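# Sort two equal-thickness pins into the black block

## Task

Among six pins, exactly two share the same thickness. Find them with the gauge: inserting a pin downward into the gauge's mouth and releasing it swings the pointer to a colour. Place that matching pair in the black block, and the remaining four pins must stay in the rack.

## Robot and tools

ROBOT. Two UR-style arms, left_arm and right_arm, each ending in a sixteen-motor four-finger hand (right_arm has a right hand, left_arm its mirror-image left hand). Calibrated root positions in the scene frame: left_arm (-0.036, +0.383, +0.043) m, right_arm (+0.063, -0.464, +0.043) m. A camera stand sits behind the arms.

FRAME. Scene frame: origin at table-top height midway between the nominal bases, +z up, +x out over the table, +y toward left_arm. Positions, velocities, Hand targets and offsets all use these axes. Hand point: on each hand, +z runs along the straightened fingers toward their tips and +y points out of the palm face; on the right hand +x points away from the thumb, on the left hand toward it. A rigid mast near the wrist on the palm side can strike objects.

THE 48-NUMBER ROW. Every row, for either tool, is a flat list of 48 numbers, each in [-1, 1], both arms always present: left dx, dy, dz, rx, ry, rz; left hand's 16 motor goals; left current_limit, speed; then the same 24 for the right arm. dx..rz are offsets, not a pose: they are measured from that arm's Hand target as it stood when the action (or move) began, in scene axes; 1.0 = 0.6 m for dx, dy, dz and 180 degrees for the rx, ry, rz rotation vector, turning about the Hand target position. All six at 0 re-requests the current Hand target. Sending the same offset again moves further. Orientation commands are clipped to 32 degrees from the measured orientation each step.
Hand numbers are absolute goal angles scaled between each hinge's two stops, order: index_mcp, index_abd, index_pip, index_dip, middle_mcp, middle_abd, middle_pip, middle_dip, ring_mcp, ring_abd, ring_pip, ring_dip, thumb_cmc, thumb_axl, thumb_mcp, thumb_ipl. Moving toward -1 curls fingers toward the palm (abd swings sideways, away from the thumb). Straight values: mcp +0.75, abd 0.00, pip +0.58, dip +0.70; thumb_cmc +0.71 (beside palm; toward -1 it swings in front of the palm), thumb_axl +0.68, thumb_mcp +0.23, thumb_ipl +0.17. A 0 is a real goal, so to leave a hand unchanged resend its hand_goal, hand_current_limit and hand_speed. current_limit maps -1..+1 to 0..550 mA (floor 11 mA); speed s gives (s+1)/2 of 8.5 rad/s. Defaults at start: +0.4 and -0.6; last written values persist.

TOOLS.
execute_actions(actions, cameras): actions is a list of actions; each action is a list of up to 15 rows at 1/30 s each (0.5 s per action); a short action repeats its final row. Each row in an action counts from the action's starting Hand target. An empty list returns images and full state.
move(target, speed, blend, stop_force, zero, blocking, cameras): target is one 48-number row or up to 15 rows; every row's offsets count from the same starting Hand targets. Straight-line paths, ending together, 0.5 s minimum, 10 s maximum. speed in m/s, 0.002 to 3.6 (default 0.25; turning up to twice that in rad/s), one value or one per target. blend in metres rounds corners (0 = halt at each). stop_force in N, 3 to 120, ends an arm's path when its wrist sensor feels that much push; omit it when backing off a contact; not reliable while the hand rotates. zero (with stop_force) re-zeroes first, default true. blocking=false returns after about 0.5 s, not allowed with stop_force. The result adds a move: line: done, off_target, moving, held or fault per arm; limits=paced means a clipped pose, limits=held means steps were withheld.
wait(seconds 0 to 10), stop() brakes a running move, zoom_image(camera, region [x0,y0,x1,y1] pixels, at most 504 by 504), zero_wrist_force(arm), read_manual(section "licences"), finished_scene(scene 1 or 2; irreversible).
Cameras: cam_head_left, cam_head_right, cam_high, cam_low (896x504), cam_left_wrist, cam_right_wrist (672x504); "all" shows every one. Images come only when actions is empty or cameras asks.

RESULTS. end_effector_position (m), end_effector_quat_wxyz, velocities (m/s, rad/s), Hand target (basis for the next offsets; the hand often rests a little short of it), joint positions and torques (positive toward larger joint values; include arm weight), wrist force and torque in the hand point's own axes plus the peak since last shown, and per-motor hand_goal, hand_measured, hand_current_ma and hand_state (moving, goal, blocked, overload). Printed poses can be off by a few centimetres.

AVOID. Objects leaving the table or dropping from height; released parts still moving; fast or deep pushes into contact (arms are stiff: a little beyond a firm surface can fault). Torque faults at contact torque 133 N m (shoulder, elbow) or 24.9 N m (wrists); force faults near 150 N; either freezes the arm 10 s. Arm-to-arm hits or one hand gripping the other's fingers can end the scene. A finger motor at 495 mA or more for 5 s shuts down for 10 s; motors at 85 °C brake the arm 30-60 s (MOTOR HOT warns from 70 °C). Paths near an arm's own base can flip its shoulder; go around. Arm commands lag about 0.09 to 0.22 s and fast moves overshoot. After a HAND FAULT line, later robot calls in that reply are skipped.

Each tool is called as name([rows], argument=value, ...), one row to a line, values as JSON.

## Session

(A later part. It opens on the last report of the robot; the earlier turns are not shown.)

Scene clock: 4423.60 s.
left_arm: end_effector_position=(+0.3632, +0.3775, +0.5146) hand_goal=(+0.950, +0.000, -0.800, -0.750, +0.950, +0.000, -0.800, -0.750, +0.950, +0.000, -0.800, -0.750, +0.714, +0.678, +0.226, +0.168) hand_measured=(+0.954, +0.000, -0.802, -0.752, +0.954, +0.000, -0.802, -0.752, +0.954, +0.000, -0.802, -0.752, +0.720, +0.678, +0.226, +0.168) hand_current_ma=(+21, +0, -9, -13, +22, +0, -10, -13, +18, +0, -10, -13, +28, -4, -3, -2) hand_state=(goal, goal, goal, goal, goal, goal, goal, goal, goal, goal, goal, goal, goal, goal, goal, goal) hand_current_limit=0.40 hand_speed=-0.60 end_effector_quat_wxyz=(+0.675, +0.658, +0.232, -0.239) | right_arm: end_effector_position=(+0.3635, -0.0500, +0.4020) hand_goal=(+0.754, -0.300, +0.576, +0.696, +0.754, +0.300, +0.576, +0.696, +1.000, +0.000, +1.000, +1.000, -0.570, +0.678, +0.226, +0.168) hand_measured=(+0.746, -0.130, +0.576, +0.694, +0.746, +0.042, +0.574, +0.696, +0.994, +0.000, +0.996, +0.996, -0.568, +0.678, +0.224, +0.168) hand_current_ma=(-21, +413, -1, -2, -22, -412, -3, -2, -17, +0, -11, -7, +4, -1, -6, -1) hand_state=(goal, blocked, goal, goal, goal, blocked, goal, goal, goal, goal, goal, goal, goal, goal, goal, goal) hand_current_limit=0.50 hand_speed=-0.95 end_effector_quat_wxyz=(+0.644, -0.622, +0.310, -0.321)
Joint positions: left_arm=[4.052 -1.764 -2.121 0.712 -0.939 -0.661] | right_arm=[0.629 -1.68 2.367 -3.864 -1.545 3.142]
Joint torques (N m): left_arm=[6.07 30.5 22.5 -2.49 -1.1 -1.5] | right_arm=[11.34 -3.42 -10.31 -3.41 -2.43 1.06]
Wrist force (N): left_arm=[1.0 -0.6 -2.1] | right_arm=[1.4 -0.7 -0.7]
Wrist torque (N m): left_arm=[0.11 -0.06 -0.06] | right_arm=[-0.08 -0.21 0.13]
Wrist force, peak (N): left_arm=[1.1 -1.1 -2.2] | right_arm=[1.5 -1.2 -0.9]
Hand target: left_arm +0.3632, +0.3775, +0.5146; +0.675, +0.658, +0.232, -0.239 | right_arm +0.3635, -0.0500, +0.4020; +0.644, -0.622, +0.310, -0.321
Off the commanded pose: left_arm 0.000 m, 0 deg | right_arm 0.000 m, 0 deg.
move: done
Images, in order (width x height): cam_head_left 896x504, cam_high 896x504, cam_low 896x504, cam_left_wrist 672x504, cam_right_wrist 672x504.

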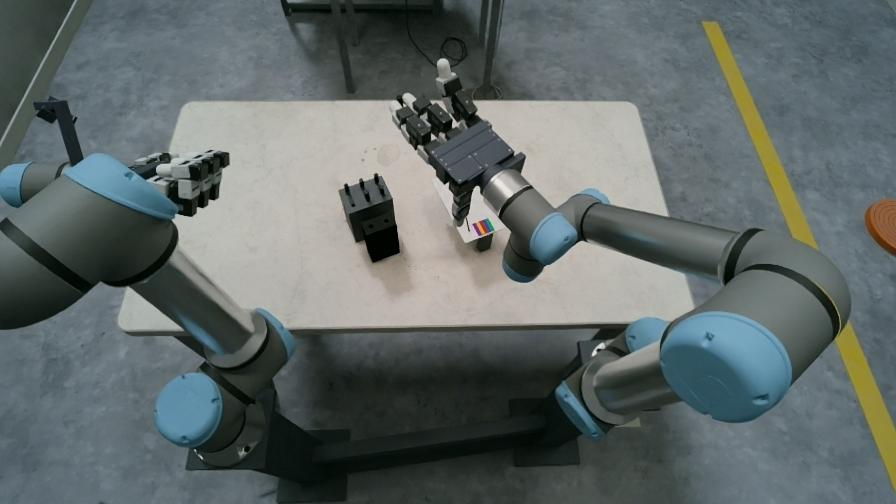

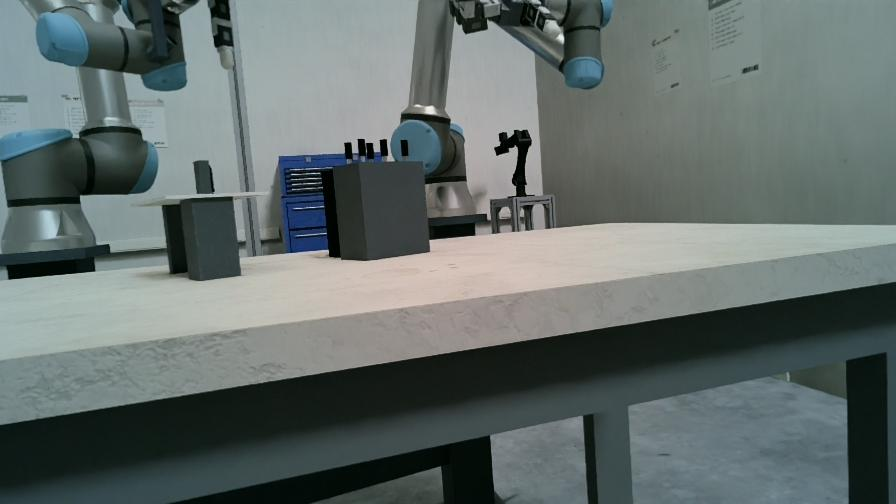

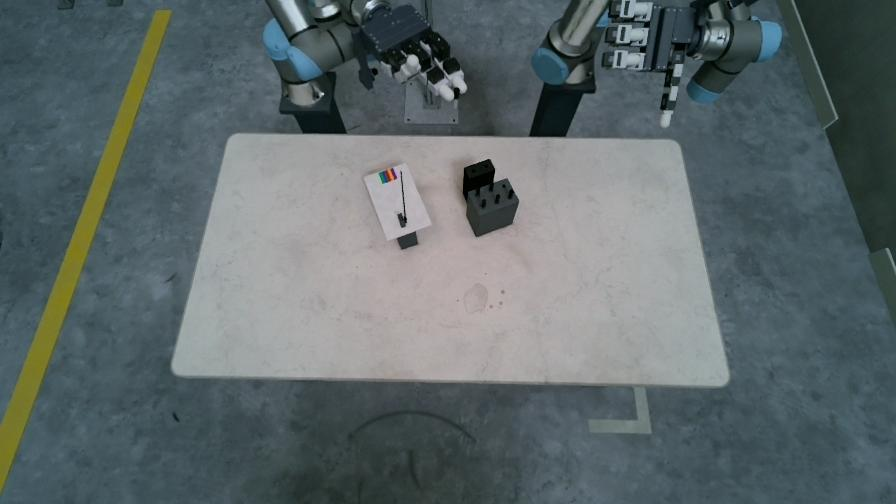

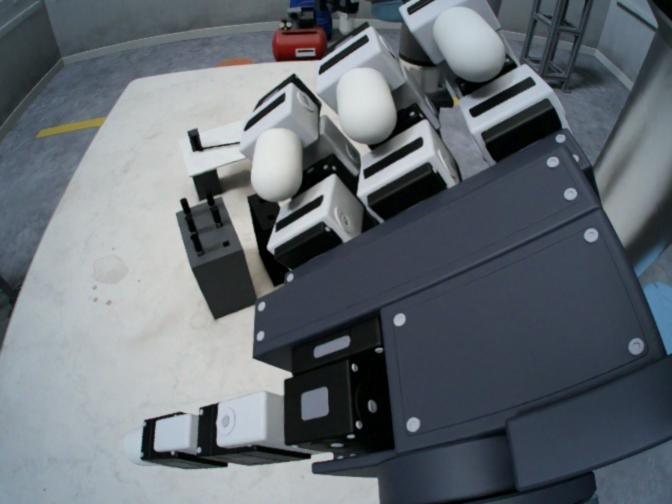

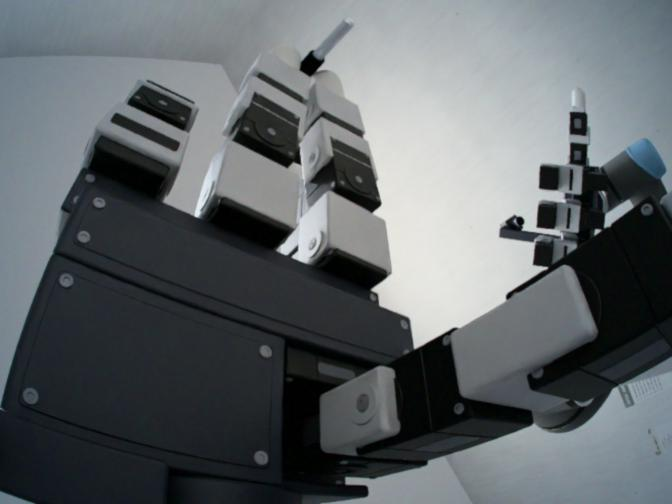

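move([
  [0,0,0,0,0,0,0.95,0,-0.8,-0.75,0.95,0,-0.8,-0.75,0.95,0,-0.8,-0.75,0.714,0.678,0.226,0.168,0.4,-0.6,0,0.2125,-0.09,0,0,0,0.754,-0.3,0.576,0.696,0.754,0.3,0.576,0.696,1.0,0,1.0,1.0,-0.571,0.678,0.226,0.168,0.5,-0.95],
  [0,0,0,0,0,0,0.95,0,-0.8,-0.75,0.95,0,-0.8,-0.75,0.95,0,-0.8,-0.75,0.714,0.678,0.226,0.168,0.4,-0.6,0,0.2125,-0.3,0,0,0,0.754,-0.3,0.576,0.696,0.754,0.3,0.576,0.696,1.0,0,1.0,1.0,-0.571,0.678,0.226,0.168,0.5,-0.95],
], speed=0.12, blend=[0.02, 0], cameras=["cam_right_wrist", "cam_head_left", "cam_high", "cam_left_wrist", "cam_low"])

zoom_image(camera="cam_left_wrist", region=[140, 120, 280, 280])

zoom_image(camera="cam_high", region=[320, 40, 440, 170])

zoom_image(camera="cam_head_left", region=[300, 120, 440, 260])

Scene clock: 4435.50 s.
left_arm: end_effector_position=(+0.3632, +0.3775, +0.5146) hand_goal=(+0.950, +0.000, -0.800, -0.750, +0.950, +0.000, -0.800, -0.750, +0.950, +0.000, -0.800, -0.750, +0.714, +0.678, +0.226, +0.168) hand_measured=(+0.954, +0.000, -0.802, -0.752, +0.954, +0.000, -0.802, -0.752, +0.954, +0.000, -0.802, -0.752, +0.720, +0.678, +0.226, +0.168) hand_current_ma=(+21, +0, -9, -13, +22, +0, -10, -13, +18, +0, -10, -13, +28, -4, -3, -2) hand_state=(goal, goal, goal, goal, goal, goal, goal, goal, goal, goal, goal, goal, goal, goal, goal, goal) hand_current_limit=0.40 hand_speed=-0.60 end_effector_quat_wxyz=(+0.675, +0.658, +0.232, -0.239) | right_arm: end_effector_position=(+0.3635, +0.0775, +0.2221) hand_goal=(+0.754, -0.300, +0.576, +0.696, +0.754, +0.300, +0.576, +0.696, +1.000, +0.000, +1.000, +1.000, -0.570, +0.678, +0.226, +0.168) hand_measured=(+0.746, -0.130, +0.576, +0.694, +0.746, +0.042, +0.574, +0.696, +0.994, +0.000, +0.996, +0.996, -0.568, +0.678, +0.224, +0.168) hand_current_ma=(-22, +412, -1, -2, -24, -412, -3, -2, -17, +0, -10, -7, +3, -1, -5, -1) hand_state=(goal, blocked, goal, goal, goal, blocked, goal, goal, goal, goal, goal, goal, goal, goal, goal, goal) hand_current_limit=0.50 hand_speed=-0.95 end_effector_quat_wxyz=(+0.644, -0.622, +0.310, -0.321)
Joint positions: left_arm=[4.052 -1.764 -2.121 0.712 -0.939 -0.661] | right_arm=[0.92 -0.99 2.163 -4.35 -1.835 3.131]
Joint torques (N m): left_arm=[6.7 29.09 23.94 -2.58 -1.11 -1.55] | right_arm=[11.27 -24.8 -14.18 -3 -2.53 -1.41]
Wrist force (N): left_arm=[0.8 -1.1 -2.0] | right_arm=[1.2 -1.1 -1.3]
Wrist torque (N m): left_arm=[0.03 -0.04 -0.07] | right_arm=[-0.09 -0.14 0.21]
Wrist force, peak (N): left_arm=[1.2 -0.9 -2.5] | right_arm=[1.2 -1.4 -1.7]
Hand target: left_arm +0.3632, +0.3775, +0.5146; +0.675, +0.658, +0.232, -0.239 | right_arm +0.3635, +0.0775, +0.2220; +0.644, -0.622, +0.310, -0.321
Off the commanded pose: left_arm 0.000 m, 0 deg | right_arm 0.000 m, 0 deg.
move: done
Images, in order (width x height): cam_head_left 896x504, cam_high 896x504, cam_low 896x504, cam_left_wrist 672x504, cam_right_wrist 672x504.

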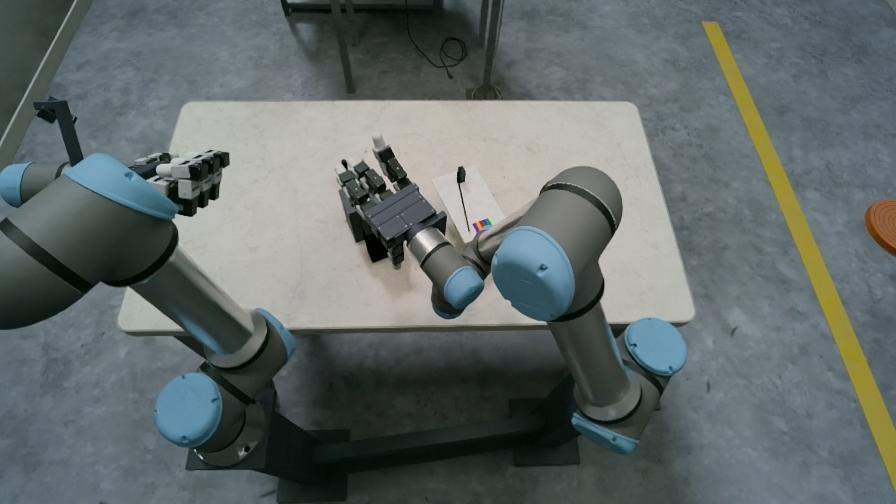

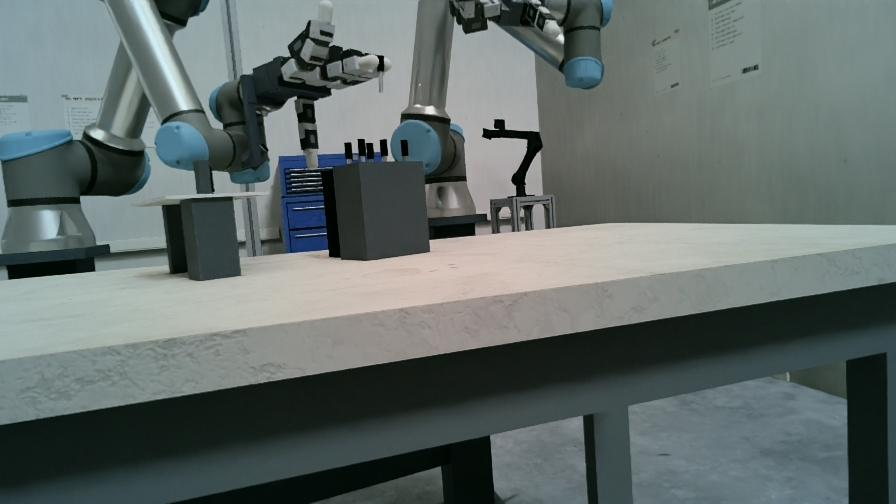

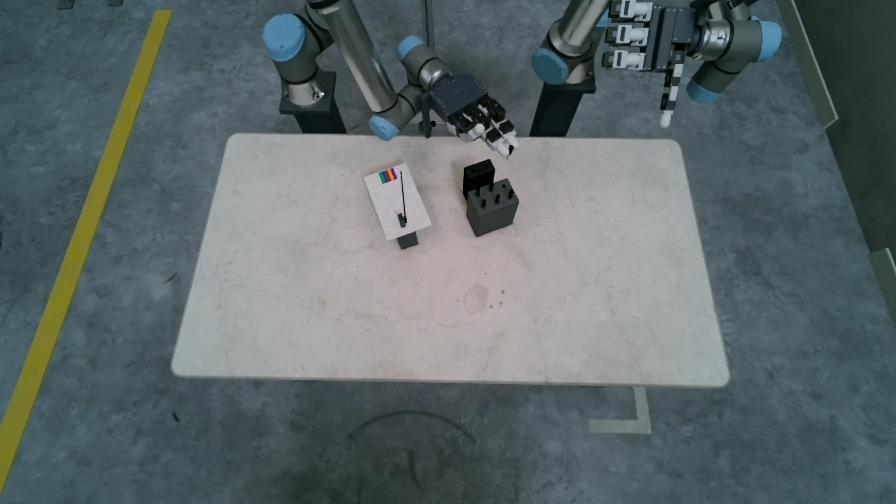

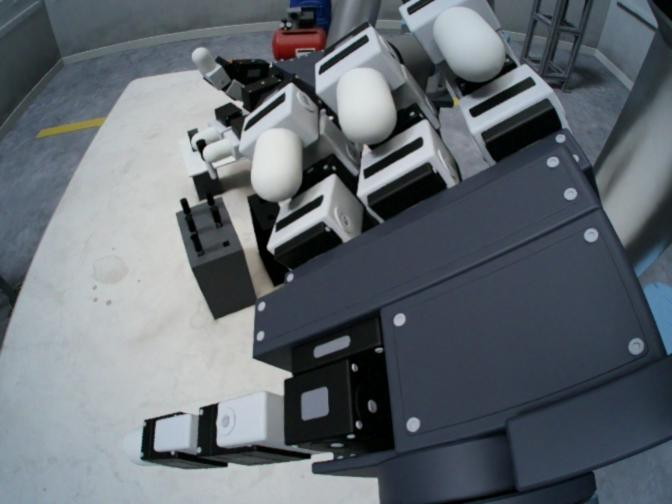

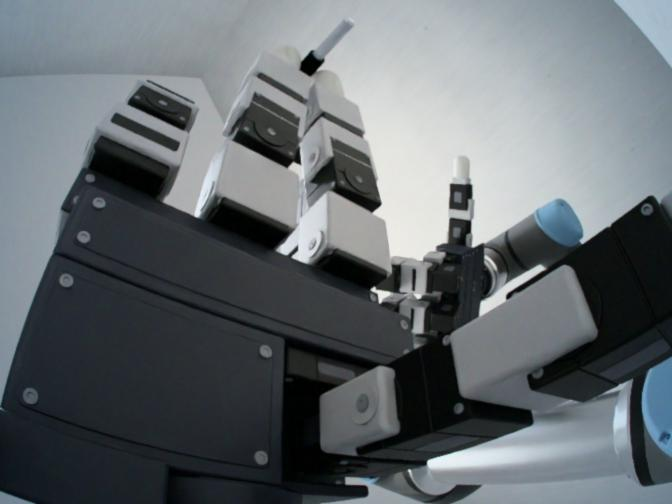

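Scaled by 3.150 from the camera's 672x504 image, which has a finer 960x720 frame.

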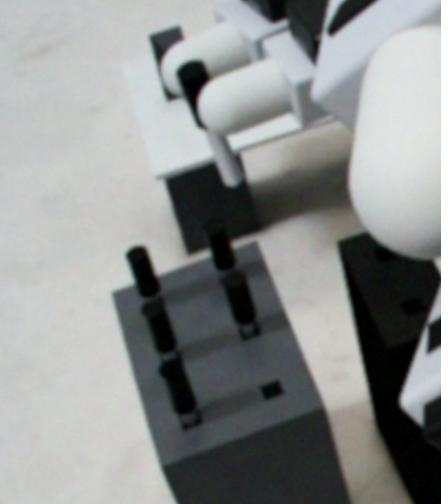

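Scaled by 3.877.

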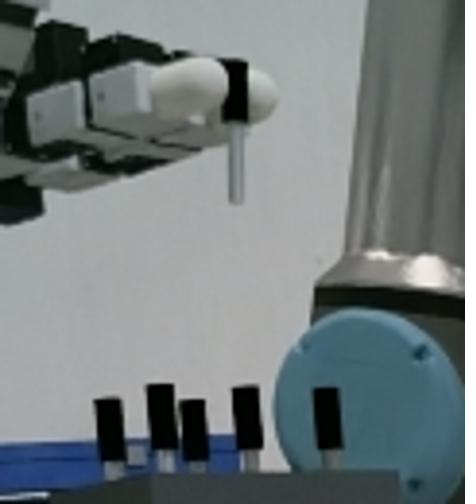

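Scaled by 3.600.

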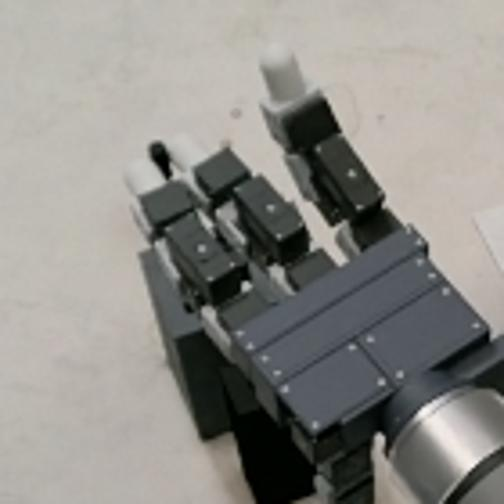

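move(target=[0,0,0,0,0,0,0.95,0,-0.8,-0.75,0.95,0,-0.8,-0.75,0.95,0,-0.8,-0.75,0.714,0.678,0.226,0.168,0.4,-0.6,0.0137,0.0173,-0.1217,0.01,-0.0133,0,0.754,-0.3,0.576,0.696,0.754,0.3,0.576,0.696,1.0,0,1.0,1.0,-0.571,0.678,0.226,0.168,0.5,-0.95], speed=0.06, cameras=["cam_right_wrist", "cam_head_left", "cam_high", "cam_left_wrist"])

zoom_image(camera="cam_left_wrist", region=[170, 160, 260, 270])

zoom_image(camera="cam_high", region=[330, 80, 420, 170])

Scene clock: 4473.07 s.
left_arm: end_effector_position=(+0.3632, +0.3775, +0.5146) hand_goal=(+0.950, +0.000, -0.800, -0.750, +0.950, +0.000, -0.800, -0.750, +0.950, +0.000, -0.800, -0.750, +0.714, +0.678, +0.226, +0.168) hand_measured=(+0.954, +0.000, -0.802, -0.752, +0.954, +0.000, -0.802, -0.752, +0.954, +0.000, -0.802, -0.752, +0.720, +0.678, +0.226, +0.168) hand_current_ma=(+21, +0, -9, -13, +22, +0, -10, -13, +18, +0, -10, -13, +28, -4, -3, -2) hand_state=(goal, goal, goal, goal, goal, goal, goal, goal, goal, goal, goal, goal, goal, goal, goal, goal) hand_current_limit=0.40 hand_speed=-0.60 end_effector_quat_wxyz=(+0.675, +0.658, +0.232, -0.239) | right_arm: end_effector_position=(+0.3717, +0.0878, +0.1491) hand_goal=(+0.754, -0.300, +0.576, +0.696, +0.754, +0.300, +0.576, +0.696, +1.000, +0.000, +1.000, +1.000, -0.570, +0.678, +0.226, +0.168) hand_measured=(+0.746, -0.130, +0.576, +0.694, +0.744, +0.042, +0.574, +0.696, +0.994, +0.000, +0.996, +0.996, -0.568, +0.678, +0.224, +0.168) hand_current_ma=(-22, +413, -1, -2, -24, -412, -3, -2, -17, +0, -10, -7, +3, -1, -5, -1) hand_state=(goal, blocked, goal, goal, goal, blocked, goal, goal, goal, goal, goal, goal, goal, goal, goal, goal) hand_current_limit=0.50 hand_speed=-0.95 end_effector_quat_wxyz=(+0.660, -0.605, +0.301, -0.329) end_effector_velocity=(+0.000, +0.000, -0.001) end_effector_angular_velocity=(+0.001, -0.001, +0.000)
Joint positions: left_arm=[4.052 -1.764 -2.121 0.712 -0.939 -0.661] | right_arm=[0.922 -0.753 2.091 -4.57 -1.837 3.117]
Joint velocities: left_arm=[within noise] | right_arm=[0 0.005 -0.002 -0.004 0 0]
Joint torques (N m): left_arm=[7.27 30.98 23.25 -2.48 -0.8 -1.47] | right_arm=[11.31 -28.52 -12.08 -2.99 -2.28 -1.41]
Wrist force (N): left_arm=[0.8 -0.8 -1.8] | right_arm=[1.3 -1.2 -1.3]
Wrist torque (N m): left_arm=[0.05 -0.02 -0.08] | right_arm=[-0.10 -0.17 0.22]
Wrist force, peak (N): left_arm=[1.0 -0.9 -2.4] | right_arm=[1.7 -1.1 -1.3]
Hand target: left_arm +0.3632, +0.3775, +0.5146; +0.675, +0.658, +0.232, -0.239 | right_arm +0.3717, +0.0878, +0.1490; +0.660, -0.605, +0.301, -0.329
Off the commanded pose: left_arm 0.000 m, 0 deg | right_arm 0.000 m, 0 deg.
move: done
Images, in order (width x height): cam_head_left 896x504, cam_high 896x504, cam_left_wrist 672x504, cam_right_wrist 672x504.

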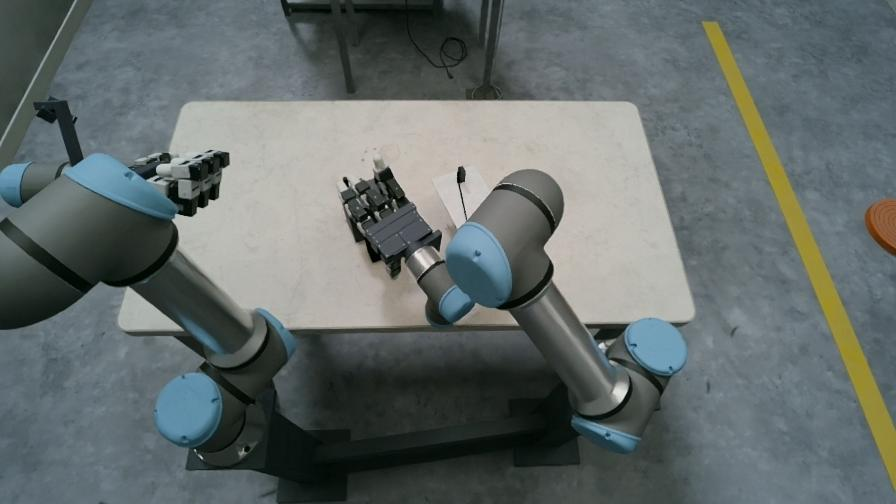

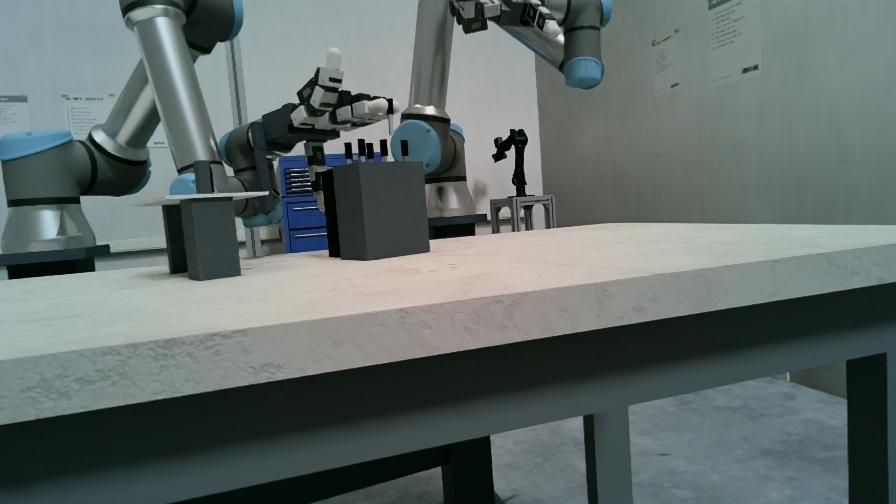

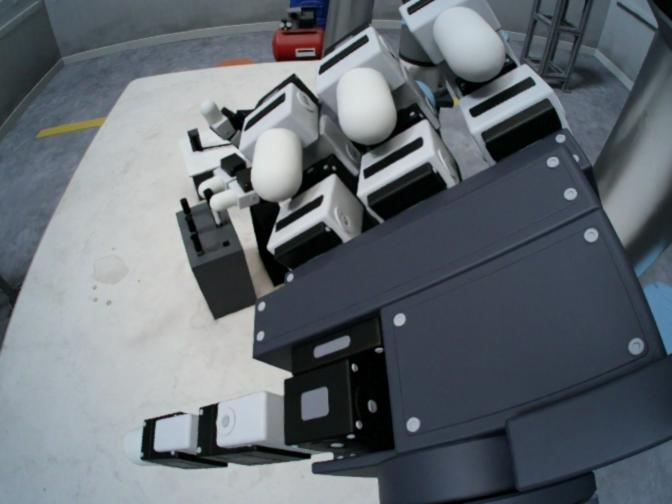

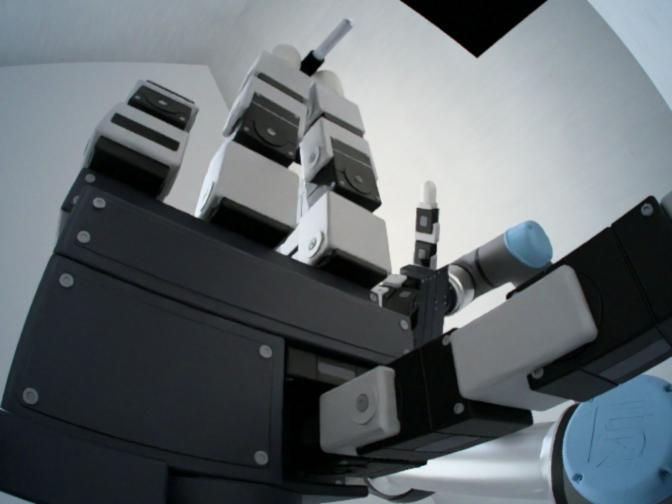

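Scaled by 4.582 from the camera's 672x504 image, which has a finer 960x720 frame.

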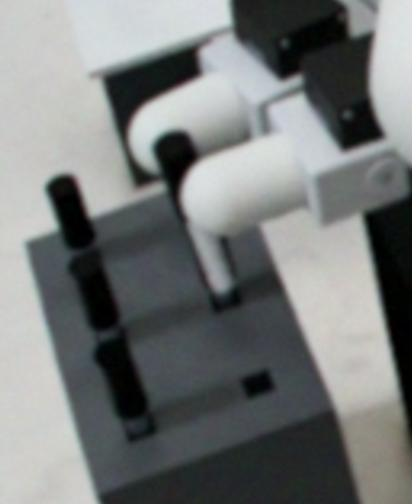

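Scaled by 5.600.

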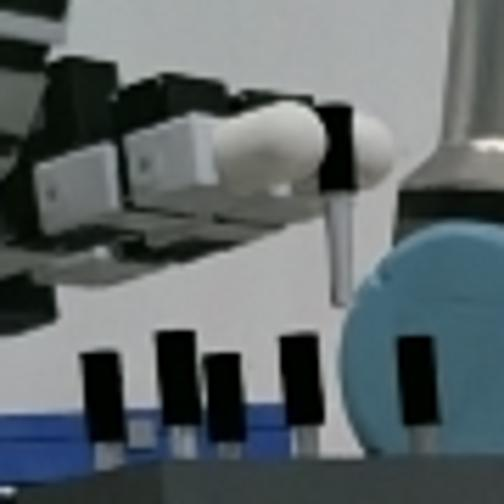

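move(target=[0,0,0,0,0,0,0.95,0,-0.8,-0.75,0.95,0,-0.8,-0.75,0.95,0,-0.8,-0.75,0.714,0.678,0.226,0.168,0.4,-0.6,-0.0078,0.0012,-0.0417,0.0178,0.0133,0.002,0.754,-0.3,0.576,0.696,0.754,0.3,0.576,0.696,1.0,0,1.0,1.0,-0.571,0.678,0.226,0.168,0.5,-0.95], speed=0.05, cameras=["cam_high", "cam_left_wrist"])

zoom_image(camera="cam_left_wrist", region=[170, 160, 260, 270])

zoom_image(camera="cam_high", region=[330, 90, 410, 170])

Scene clock: 4523.47 s.
left_arm: end_effector_position=(+0.3632, +0.3775, +0.5146) hand_goal=(+0.950, +0.000, -0.800, -0.750, +0.950, +0.000, -0.800, -0.750, +0.950, +0.000, -0.800, -0.750, +0.714, +0.678, +0.226, +0.168) hand_measured=(+0.954, +0.000, -0.802, -0.752, +0.954, +0.000, -0.802, -0.752, +0.954, +0.000, -0.802, -0.752, +0.720, +0.678, +0.226, +0.168) hand_current_ma=(+21, +0, -9, -13, +22, +0, -10, -13, +18, +0, -10, -13, +28, -4, -3, -2) hand_state=(goal, goal, goal, goal, goal, goal, goal, goal, goal, goal, goal, goal, goal, goal, goal, goal) hand_current_limit=0.40 hand_speed=-0.60 end_effector_quat_wxyz=(+0.675, +0.658, +0.232, -0.239) | right_arm: end_effector_position=(+0.3670, +0.0886, +0.1241) hand_goal=(+0.754, -0.300, +0.576, +0.696, +0.754, +0.300, +0.576, +0.696, +1.000, +0.000, +1.000, +1.000, -0.570, +0.678, +0.226, +0.168) hand_measured=(+0.746, -0.130, +0.576, +0.694, +0.744, +0.042, +0.574, +0.696, +0.994, +0.000, +0.996, +0.996, -0.568, +0.678, +0.224, +0.168) hand_current_ma=(-22, +413, -1, -2, -24, -412, -3, -2, -17, +0, -10, -7, +3, -1, -5, -1) hand_state=(goal, blocked, goal, goal, goal, blocked, goal, goal, goal, goal, goal, goal, goal, goal, goal, goal) hand_current_limit=0.50 hand_speed=-0.95 end_effector_quat_wxyz=(+0.671, -0.594, +0.322, -0.306)
Joint positions: left_arm=[4.052 -1.764 -2.121 0.712 -0.939 -0.661] | right_arm=[0.918 -0.684 2.083 -4.631 -1.832 3.187]
Joint torques (N m): left_arm=[6.63 29.41 23.29 -2.59 -0.79 -1.44] | right_arm=[-10.24 -29.63 -9.34 -3.02 2.4 1.37]
Wrist force (N): left_arm=[1.0 -0.8 -2.0] | right_arm=[1.1 -0.9 -1.5]
Wrist torque (N m): left_arm=[0.07 -0.05 -0.07] | right_arm=[-0.07 -0.11 0.08]
Wrist force, peak (N): left_arm=[1.3 -1.1 -2.2] | right_arm=[1.4 -1.5 -1.5]
Hand target: left_arm +0.3632, +0.3775, +0.5146; +0.675, +0.658, +0.232, -0.239 | right_arm +0.3670, +0.0886, +0.1239; +0.671, -0.594, +0.322, -0.306
Off the commanded pose: left_arm 0.000 m, 0 deg | right_arm 0.000 m, 0 deg.
move: done
Images, in order (width x height): cam_high 896x504, cam_left_wrist 672x504.

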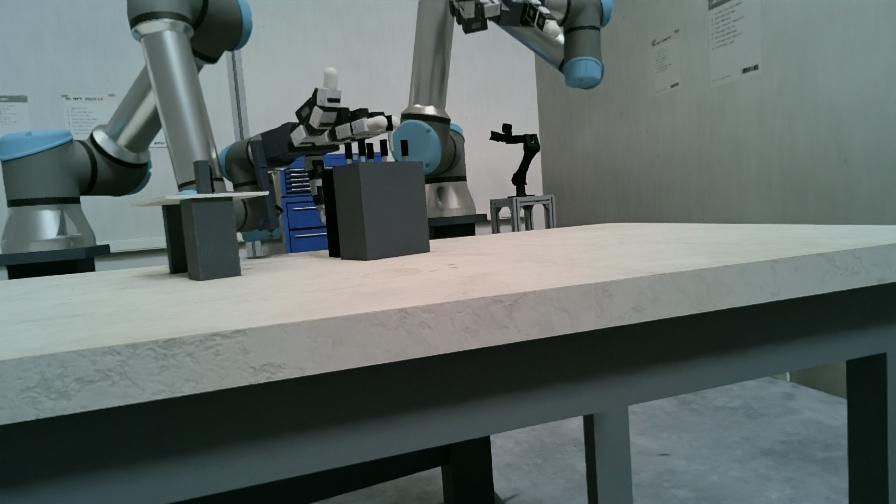

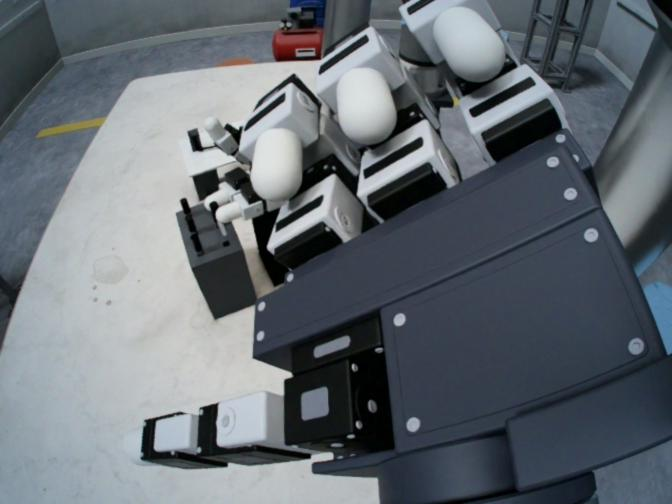

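Scaled by 4.582 from the camera's 672x504 image, which has a finer 960x720 frame.

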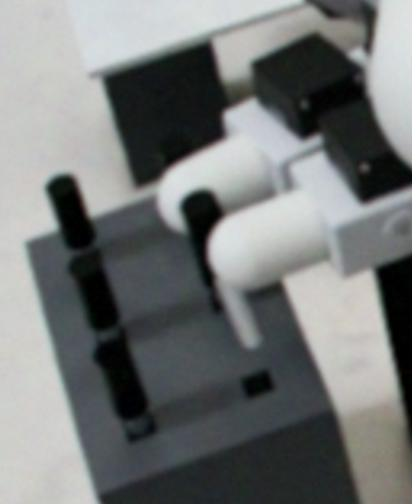

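Scaled by 6.300.

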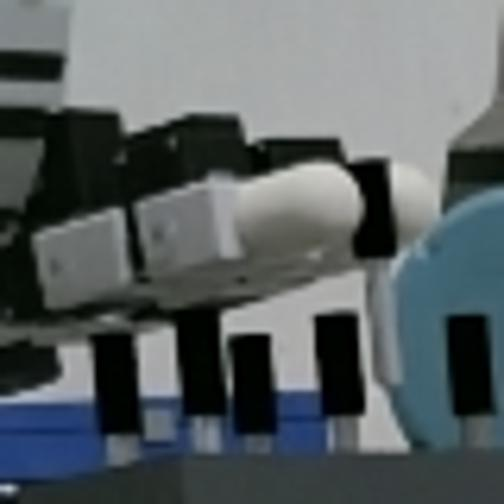

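move(target=[0,0,0,0,0,0,0.95,0,-0.8,-0.75,0.95,0,-0.8,-0.75,0.95,0,-0.8,-0.75,0.714,0.678,0.226,0.168,0.4,-0.6,0.0025,0,-0.02,0,0,0,0.754,-0.3,0.576,0.696,0.754,0.3,0.576,0.696,1.0,0,1.0,1.0,-0.571,0.678,0.226,0.168,0.5,-0.95], speed=0.03, cameras=["cam_high", "cam_left_wrist"])

zoom_image(camera="cam_left_wrist", region=[200, 200, 250, 260])

zoom_image(camera="cam_high", region=[350, 110, 410, 170])

Scene clock: 4538.33 s.
left_arm: end_effector_position=(+0.3632, +0.3775, +0.5146) hand_goal=(+0.950, +0.000, -0.800, -0.750, +0.950, +0.000, -0.800, -0.750, +0.950, +0.000, -0.800, -0.750, +0.714, +0.678, +0.226, +0.168) hand_measured=(+0.954, +0.000, -0.802, -0.752, +0.954, +0.000, -0.802, -0.752, +0.954, +0.000, -0.802, -0.752, +0.720, +0.678, +0.226, +0.168) hand_current_ma=(+21, +0, -9, -13, +22, +0, -10, -13, +18, +0, -10, -13, +28, -4, -3, -2) hand_state=(goal, goal, goal, goal, goal, goal, goal, goal, goal, goal, goal, goal, goal, goal, goal, goal) hand_current_limit=0.40 hand_speed=-0.60 end_effector_quat_wxyz=(+0.675, +0.658, +0.232, -0.239) | right_arm: end_effector_position=(+0.3685, +0.0886, +0.1121) hand_goal=(+0.754, -0.300, +0.576, +0.696, +0.754, +0.300, +0.576, +0.696, +1.000, +0.000, +1.000, +1.000, -0.570, +0.678, +0.226, +0.168) hand_measured=(+0.746, -0.130, +0.576, +0.694, +0.744, +0.042, +0.574, +0.696, +0.994, +0.000, +0.996, +0.996, -0.568, +0.678, +0.224, +0.168) hand_current_ma=(-22, +413, -1, -2, -24, -412, -3, -2, -17, +0, -10, -7, +2, -1, -5, -1) hand_state=(goal, blocked, goal, goal, goal, blocked, goal, goal, goal, goal, goal, goal, goal, goal, goal, goal) hand_current_limit=0.50 hand_speed=-0.95 end_effector_quat_wxyz=(+0.671, -0.594, +0.322, -0.306)
Joint positions: left_arm=[4.052 -1.764 -2.121 0.712 -0.939 -0.661] | right_arm=[0.915 -0.652 2.072 -4.652 -1.829 3.188]
Joint torques (N m): left_arm=[7.27 29.74 22.92 -2.33 -0.64 -1.53] | right_arm=[-9.58 -28.09 -9.5 -2.94 2.57 1.22]
Wrist force (N): left_arm=[1.0 -1.0 -1.9] | right_arm=[1.1 -1.0 -1.3]
Wrist torque (N m): left_arm=[0.03 -0.05 -0.07] | right_arm=[-0.10 -0.13 0.07]
Wrist force, peak (N): left_arm=[1.2 -0.9 -2.3] | right_arm=[1.1 -0.9 -1.7]
Hand target: left_arm +0.3632, +0.3775, +0.5146; +0.675, +0.658, +0.232, -0.239 | right_arm +0.3685, +0.0886, +0.1119; +0.671, -0.594, +0.322, -0.306
Off the commanded pose: left_arm 0.000 m, 0 deg | right_arm 0.000 m, 0 deg.
move: done
Images, in order (width x height): cam_high 896x504, cam_left_wrist 672x504.

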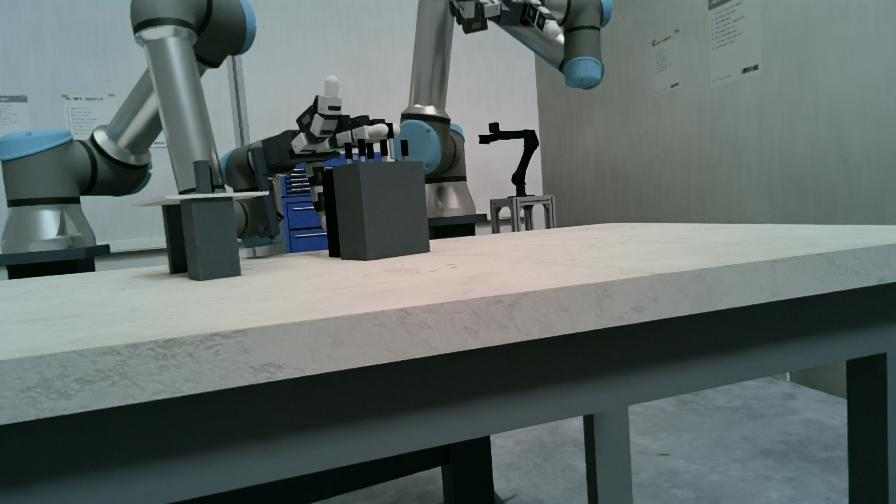

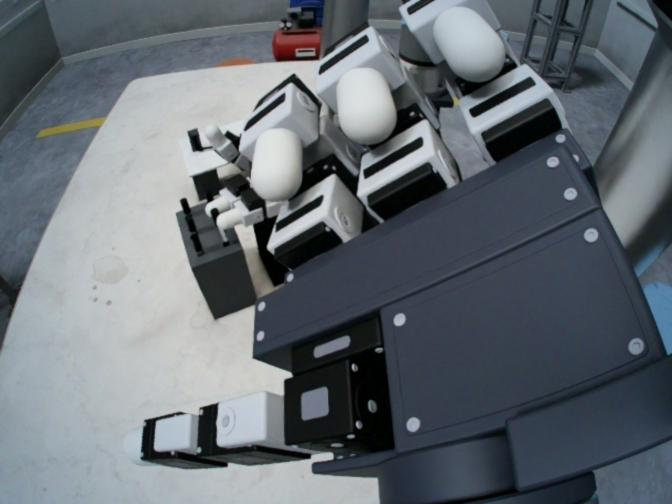

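Scaled by 8.400 from the camera's 672x504 image, which has a finer 960x720 frame.

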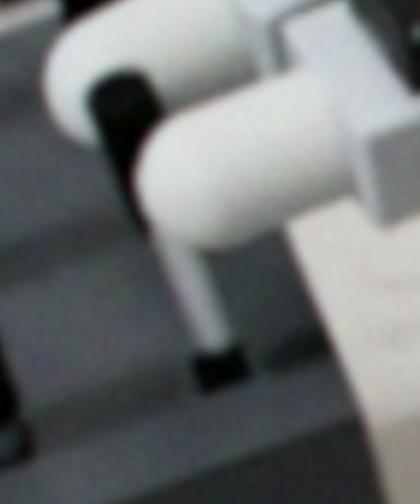

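Scaled by 8.400.

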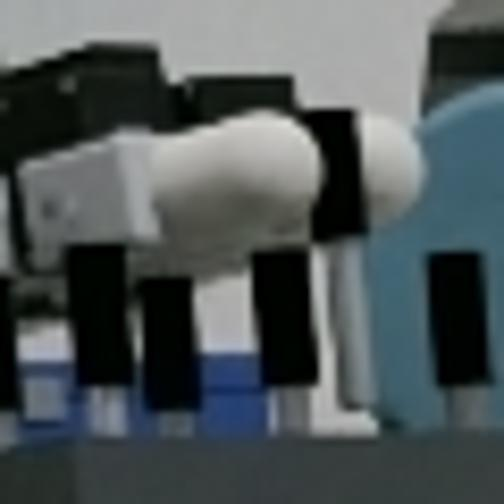

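move(target=[0,0,0,0,0,0,0.95,0,-0.8,-0.75,0.95,0,-0.8,-0.75,0.95,0,-0.8,-0.75,0.714,0.678,0.226,0.168,0.4,-0.6,0.0008,0,-0.0183,0,0,0,0.754,-0.3,0.576,0.696,0.754,0.3,0.576,0.696,1.0,0,1.0,1.0,-0.571,0.678,0.226,0.168,0.5,-0.95], speed=0.008, stop_force=3, cameras=["cam_high", "cam_left_wrist"])

zoom_image(camera="cam_left_wrist", region=[200, 200, 250, 260])

zoom_image(camera="cam_high", region=[350, 110, 410, 170])

Scene clock: 4548.93 s.
left_arm: end_effector_position=(+0.3632, +0.3775, +0.5146) hand_goal=(+0.950, +0.000, -0.800, -0.750, +0.950, +0.000, -0.800, -0.750, +0.950, +0.000, -0.800, -0.750, +0.714, +0.678, +0.226, +0.168) hand_measured=(+0.954, +0.000, -0.802, -0.752, +0.954, +0.000, -0.802, -0.752, +0.954, +0.000, -0.802, -0.752, +0.720, +0.678, +0.226, +0.168) hand_current_ma=(+21, +0, -9, -13, +22, +0, -10, -13, +18, +0, -10, -13, +28, -4, -3, -2) hand_state=(goal, goal, goal, goal, goal, goal, goal, goal, goal, goal, goal, goal, goal, goal, goal, goal) hand_current_limit=0.40 hand_speed=-0.60 end_effector_quat_wxyz=(+0.675, +0.658, +0.232, -0.239) | right_arm: end_effector_position=(+0.3690, +0.0886, +0.1010) hand_goal=(+0.754, -0.300, +0.576, +0.696, +0.754, +0.300, +0.576, +0.696, +1.000, +0.000, +1.000, +1.000, -0.570, +0.678, +0.226, +0.168) hand_measured=(+0.750, -0.130, +0.576, +0.696, +0.748, +0.042, +0.576, +0.696, +0.994, +0.000, +0.996, +0.996, -0.568, +0.678, +0.224, +0.168) hand_current_ma=(-9, +412, +0, +0, -13, -412, +0, +0, -17, +0, -10, -7, +2, -1, -5, -1) hand_state=(goal, blocked, goal, goal, goal, blocked, goal, goal, goal, goal, goal, goal, goal, goal, goal, goal) hand_current_limit=0.50 hand_speed=-0.95 end_effector_quat_wxyz=(+0.671, -0.594, +0.322, -0.306)
Joint positions: left_arm=[4.052 -1.764 -2.121 0.712 -0.939 -0.661] | right_arm=[0.914 -0.622 2.061 -4.671 -1.828 3.188]
Joint torques (N m): left_arm=[7.69 29.6 22.34 -2.18 -0.66 -1.6] | right_arm=[-9.69 -28.8 -10.05 -2.93 2.49 1.08]
Wrist force (N): left_arm=[1.2 -0.6 -2.1] | right_arm=[1.2 -2.0 -1.0]
Wrist torque (N m): left_arm=[0.11 -0.08 -0.06] | right_arm=[-0.04 -0.14 0.08]
Wrist force, peak (N): left_arm=[1.2 -1.1 -2.4] | right_arm=[1.3 -2.4 -1.2]
Hand target: left_arm +0.3632, +0.3775, +0.5146; +0.675, +0.658, +0.232, -0.239 | right_arm +0.3690, +0.0886, +0.1010; +0.671, -0.594, +0.322, -0.306
Off the commanded pose: left_arm 0.000 m, 0 deg | right_arm 0.000 m, 0 deg.
move: done
Images, in order (width x height): cam_high 896x504, cam_left_wrist 672x504.

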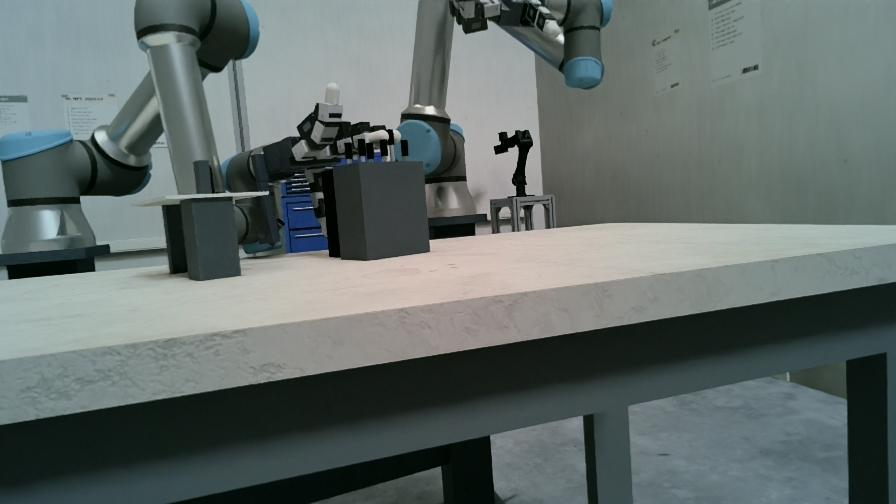

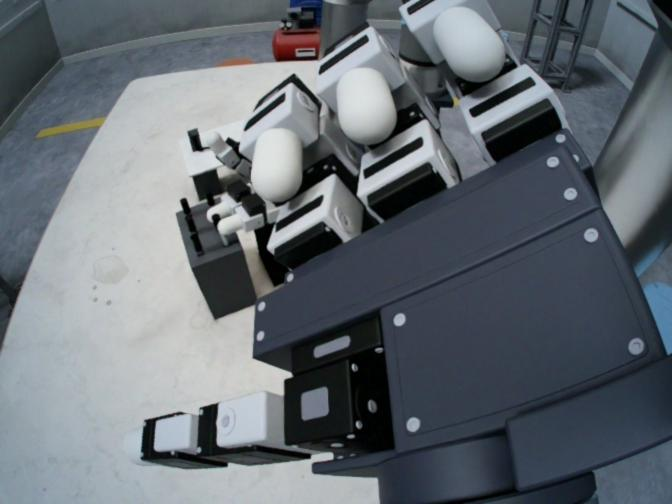

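Scaled by 8.400 from the camera's 672x504 image, which has a finer 960x720 frame.

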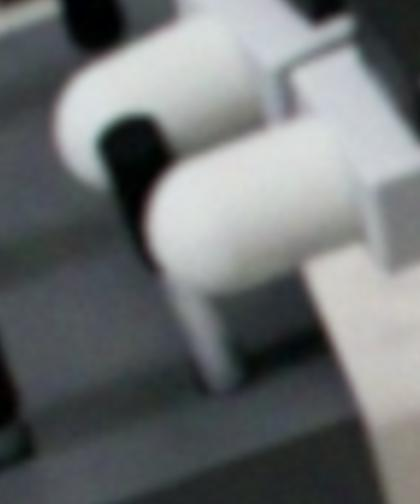

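Scaled by 8.400.

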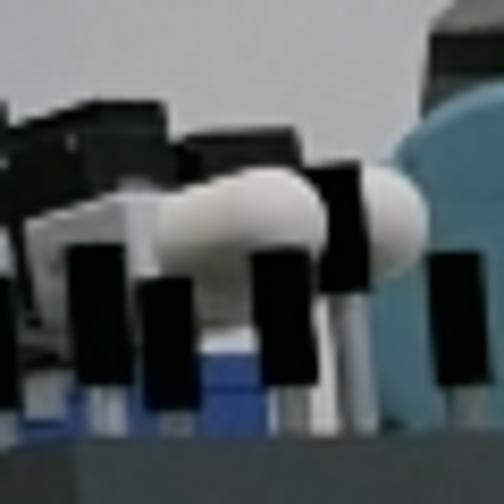

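move(target=[0,0,0,0,0,0,0.95,0,-0.8,-0.75,0.95,0,-0.8,-0.75,0.95,0,-0.8,-0.75,0.714,0.678,0.226,0.168,0.4,-0.6,0,0,-0.005,0,0,0,0.754,-0.3,0.576,0.696,0.754,0.3,0.576,0.696,1.0,0,1.0,1.0,-0.571,0.678,0.226,0.168,0.5,-0.95], speed=0.008, stop_force=3, zero=false, cameras=["cam_high", "cam_left_wrist"])

zoom_image(camera="cam_left_wrist", region=[200, 200, 250, 260])

Scene clock: 4561.60 s.
left_arm: end_effector_position=(+0.3632, +0.3775, +0.5146) hand_goal=(+0.950, +0.000, -0.800, -0.750, +0.950, +0.000, -0.800, -0.750, +0.950, +0.000, -0.800, -0.750, +0.714, +0.678, +0.226, +0.168) hand_measured=(+0.954, +0.000, -0.802, -0.752, +0.954, +0.000, -0.802, -0.752, +0.954, +0.000, -0.802, -0.752, +0.720, +0.678, +0.226, +0.168) hand_current_ma=(+21, +0, -9, -13, +22, +0, -10, -13, +18, +0, -10, -13, +28, -4, -3, -2) hand_state=(goal, goal, goal, goal, goal, goal, goal, goal, goal, goal, goal, goal, goal, goal, goal, goal) hand_current_limit=0.40 hand_speed=-0.60 end_effector_quat_wxyz=(+0.675, +0.658, +0.232, -0.239) | right_arm: end_effector_position=(+0.3690, +0.0886, +0.0980) hand_goal=(+0.754, -0.300, +0.576, +0.696, +0.754, +0.300, +0.576, +0.696, +1.000, +0.000, +1.000, +1.000, -0.570, +0.678, +0.226, +0.168) hand_measured=(+0.762, -0.130, +0.582, +0.700, +0.760, +0.042, +0.582, +0.698, +0.994, +0.000, +0.996, +0.996, -0.568, +0.678, +0.224, +0.168) hand_current_ma=(+19, +413, +16, +7, +16, -412, +14, +6, -17, +0, -10, -7, +2, -1, -5, -1) hand_state=(goal, blocked, goal, goal, goal, blocked, goal, goal, goal, goal, goal, goal, goal, goal, goal, goal) hand_current_limit=0.50 hand_speed=-0.95 end_effector_quat_wxyz=(+0.671, -0.594, +0.322, -0.306)
Joint positions: left_arm=[4.052 -1.764 -2.121 0.712 -0.939 -0.661] | right_arm=[0.914 -0.614 2.058 -4.676 -1.828 3.188]
Joint torques (N m): left_arm=[6.97 30.56 23.09 -2.17 -0.54 -1.48] | right_arm=[-9.67 -28.36 -8.38 -2.39 2.74 0.77]
Wrist force (N): left_arm=[0.8 -0.8 -2.2] | right_arm=[1.3 -3.1 -1.1]
Wrist torque (N m): left_arm=[0.08 -0.03 -0.08] | right_arm=[0.08 -0.13 0.07]
Wrist force, peak (N): left_arm=[1.1 -0.7 -2.4] | right_arm=[1.6 -3.5 -1.1]
Hand target: left_arm +0.3632, +0.3775, +0.5146; +0.675, +0.658, +0.232, -0.239 | right_arm +0.3690, +0.0886, +0.0980; +0.671, -0.594, +0.322, -0.306
Off the commanded pose: left_arm 0.000 m, 0 deg | right_arm 0.000 m, 0 deg.
move: done
Images, in order (width x height): cam_high 896x504, cam_left_wrist 672x504.

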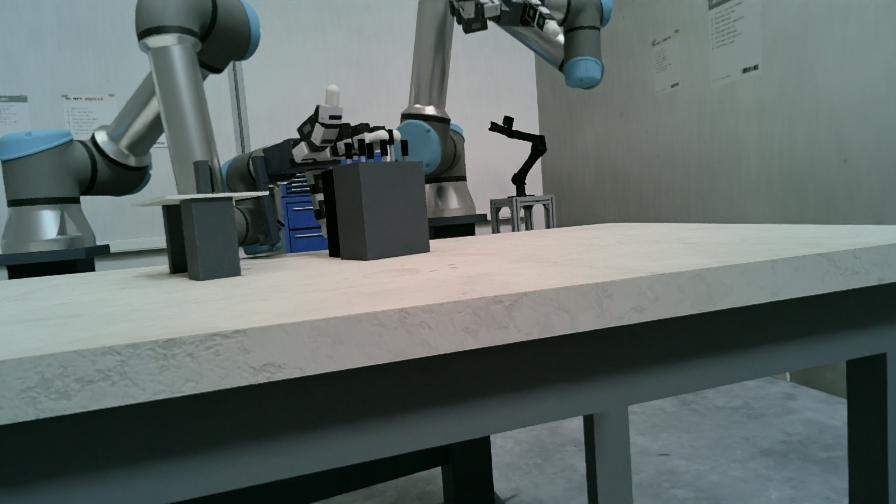

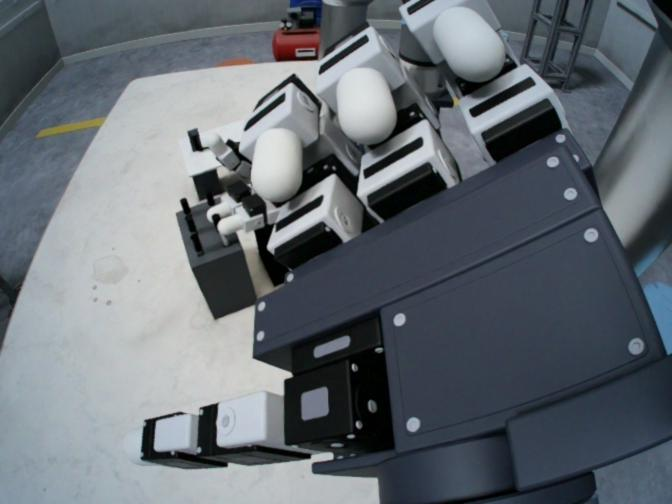

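Scaled by 8.400 from the camera's 672x504 image, which has a finer 960x720 frame.

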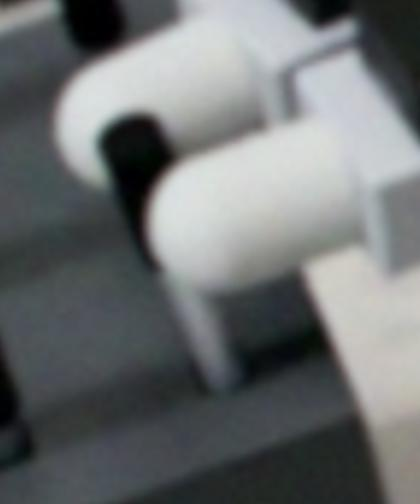

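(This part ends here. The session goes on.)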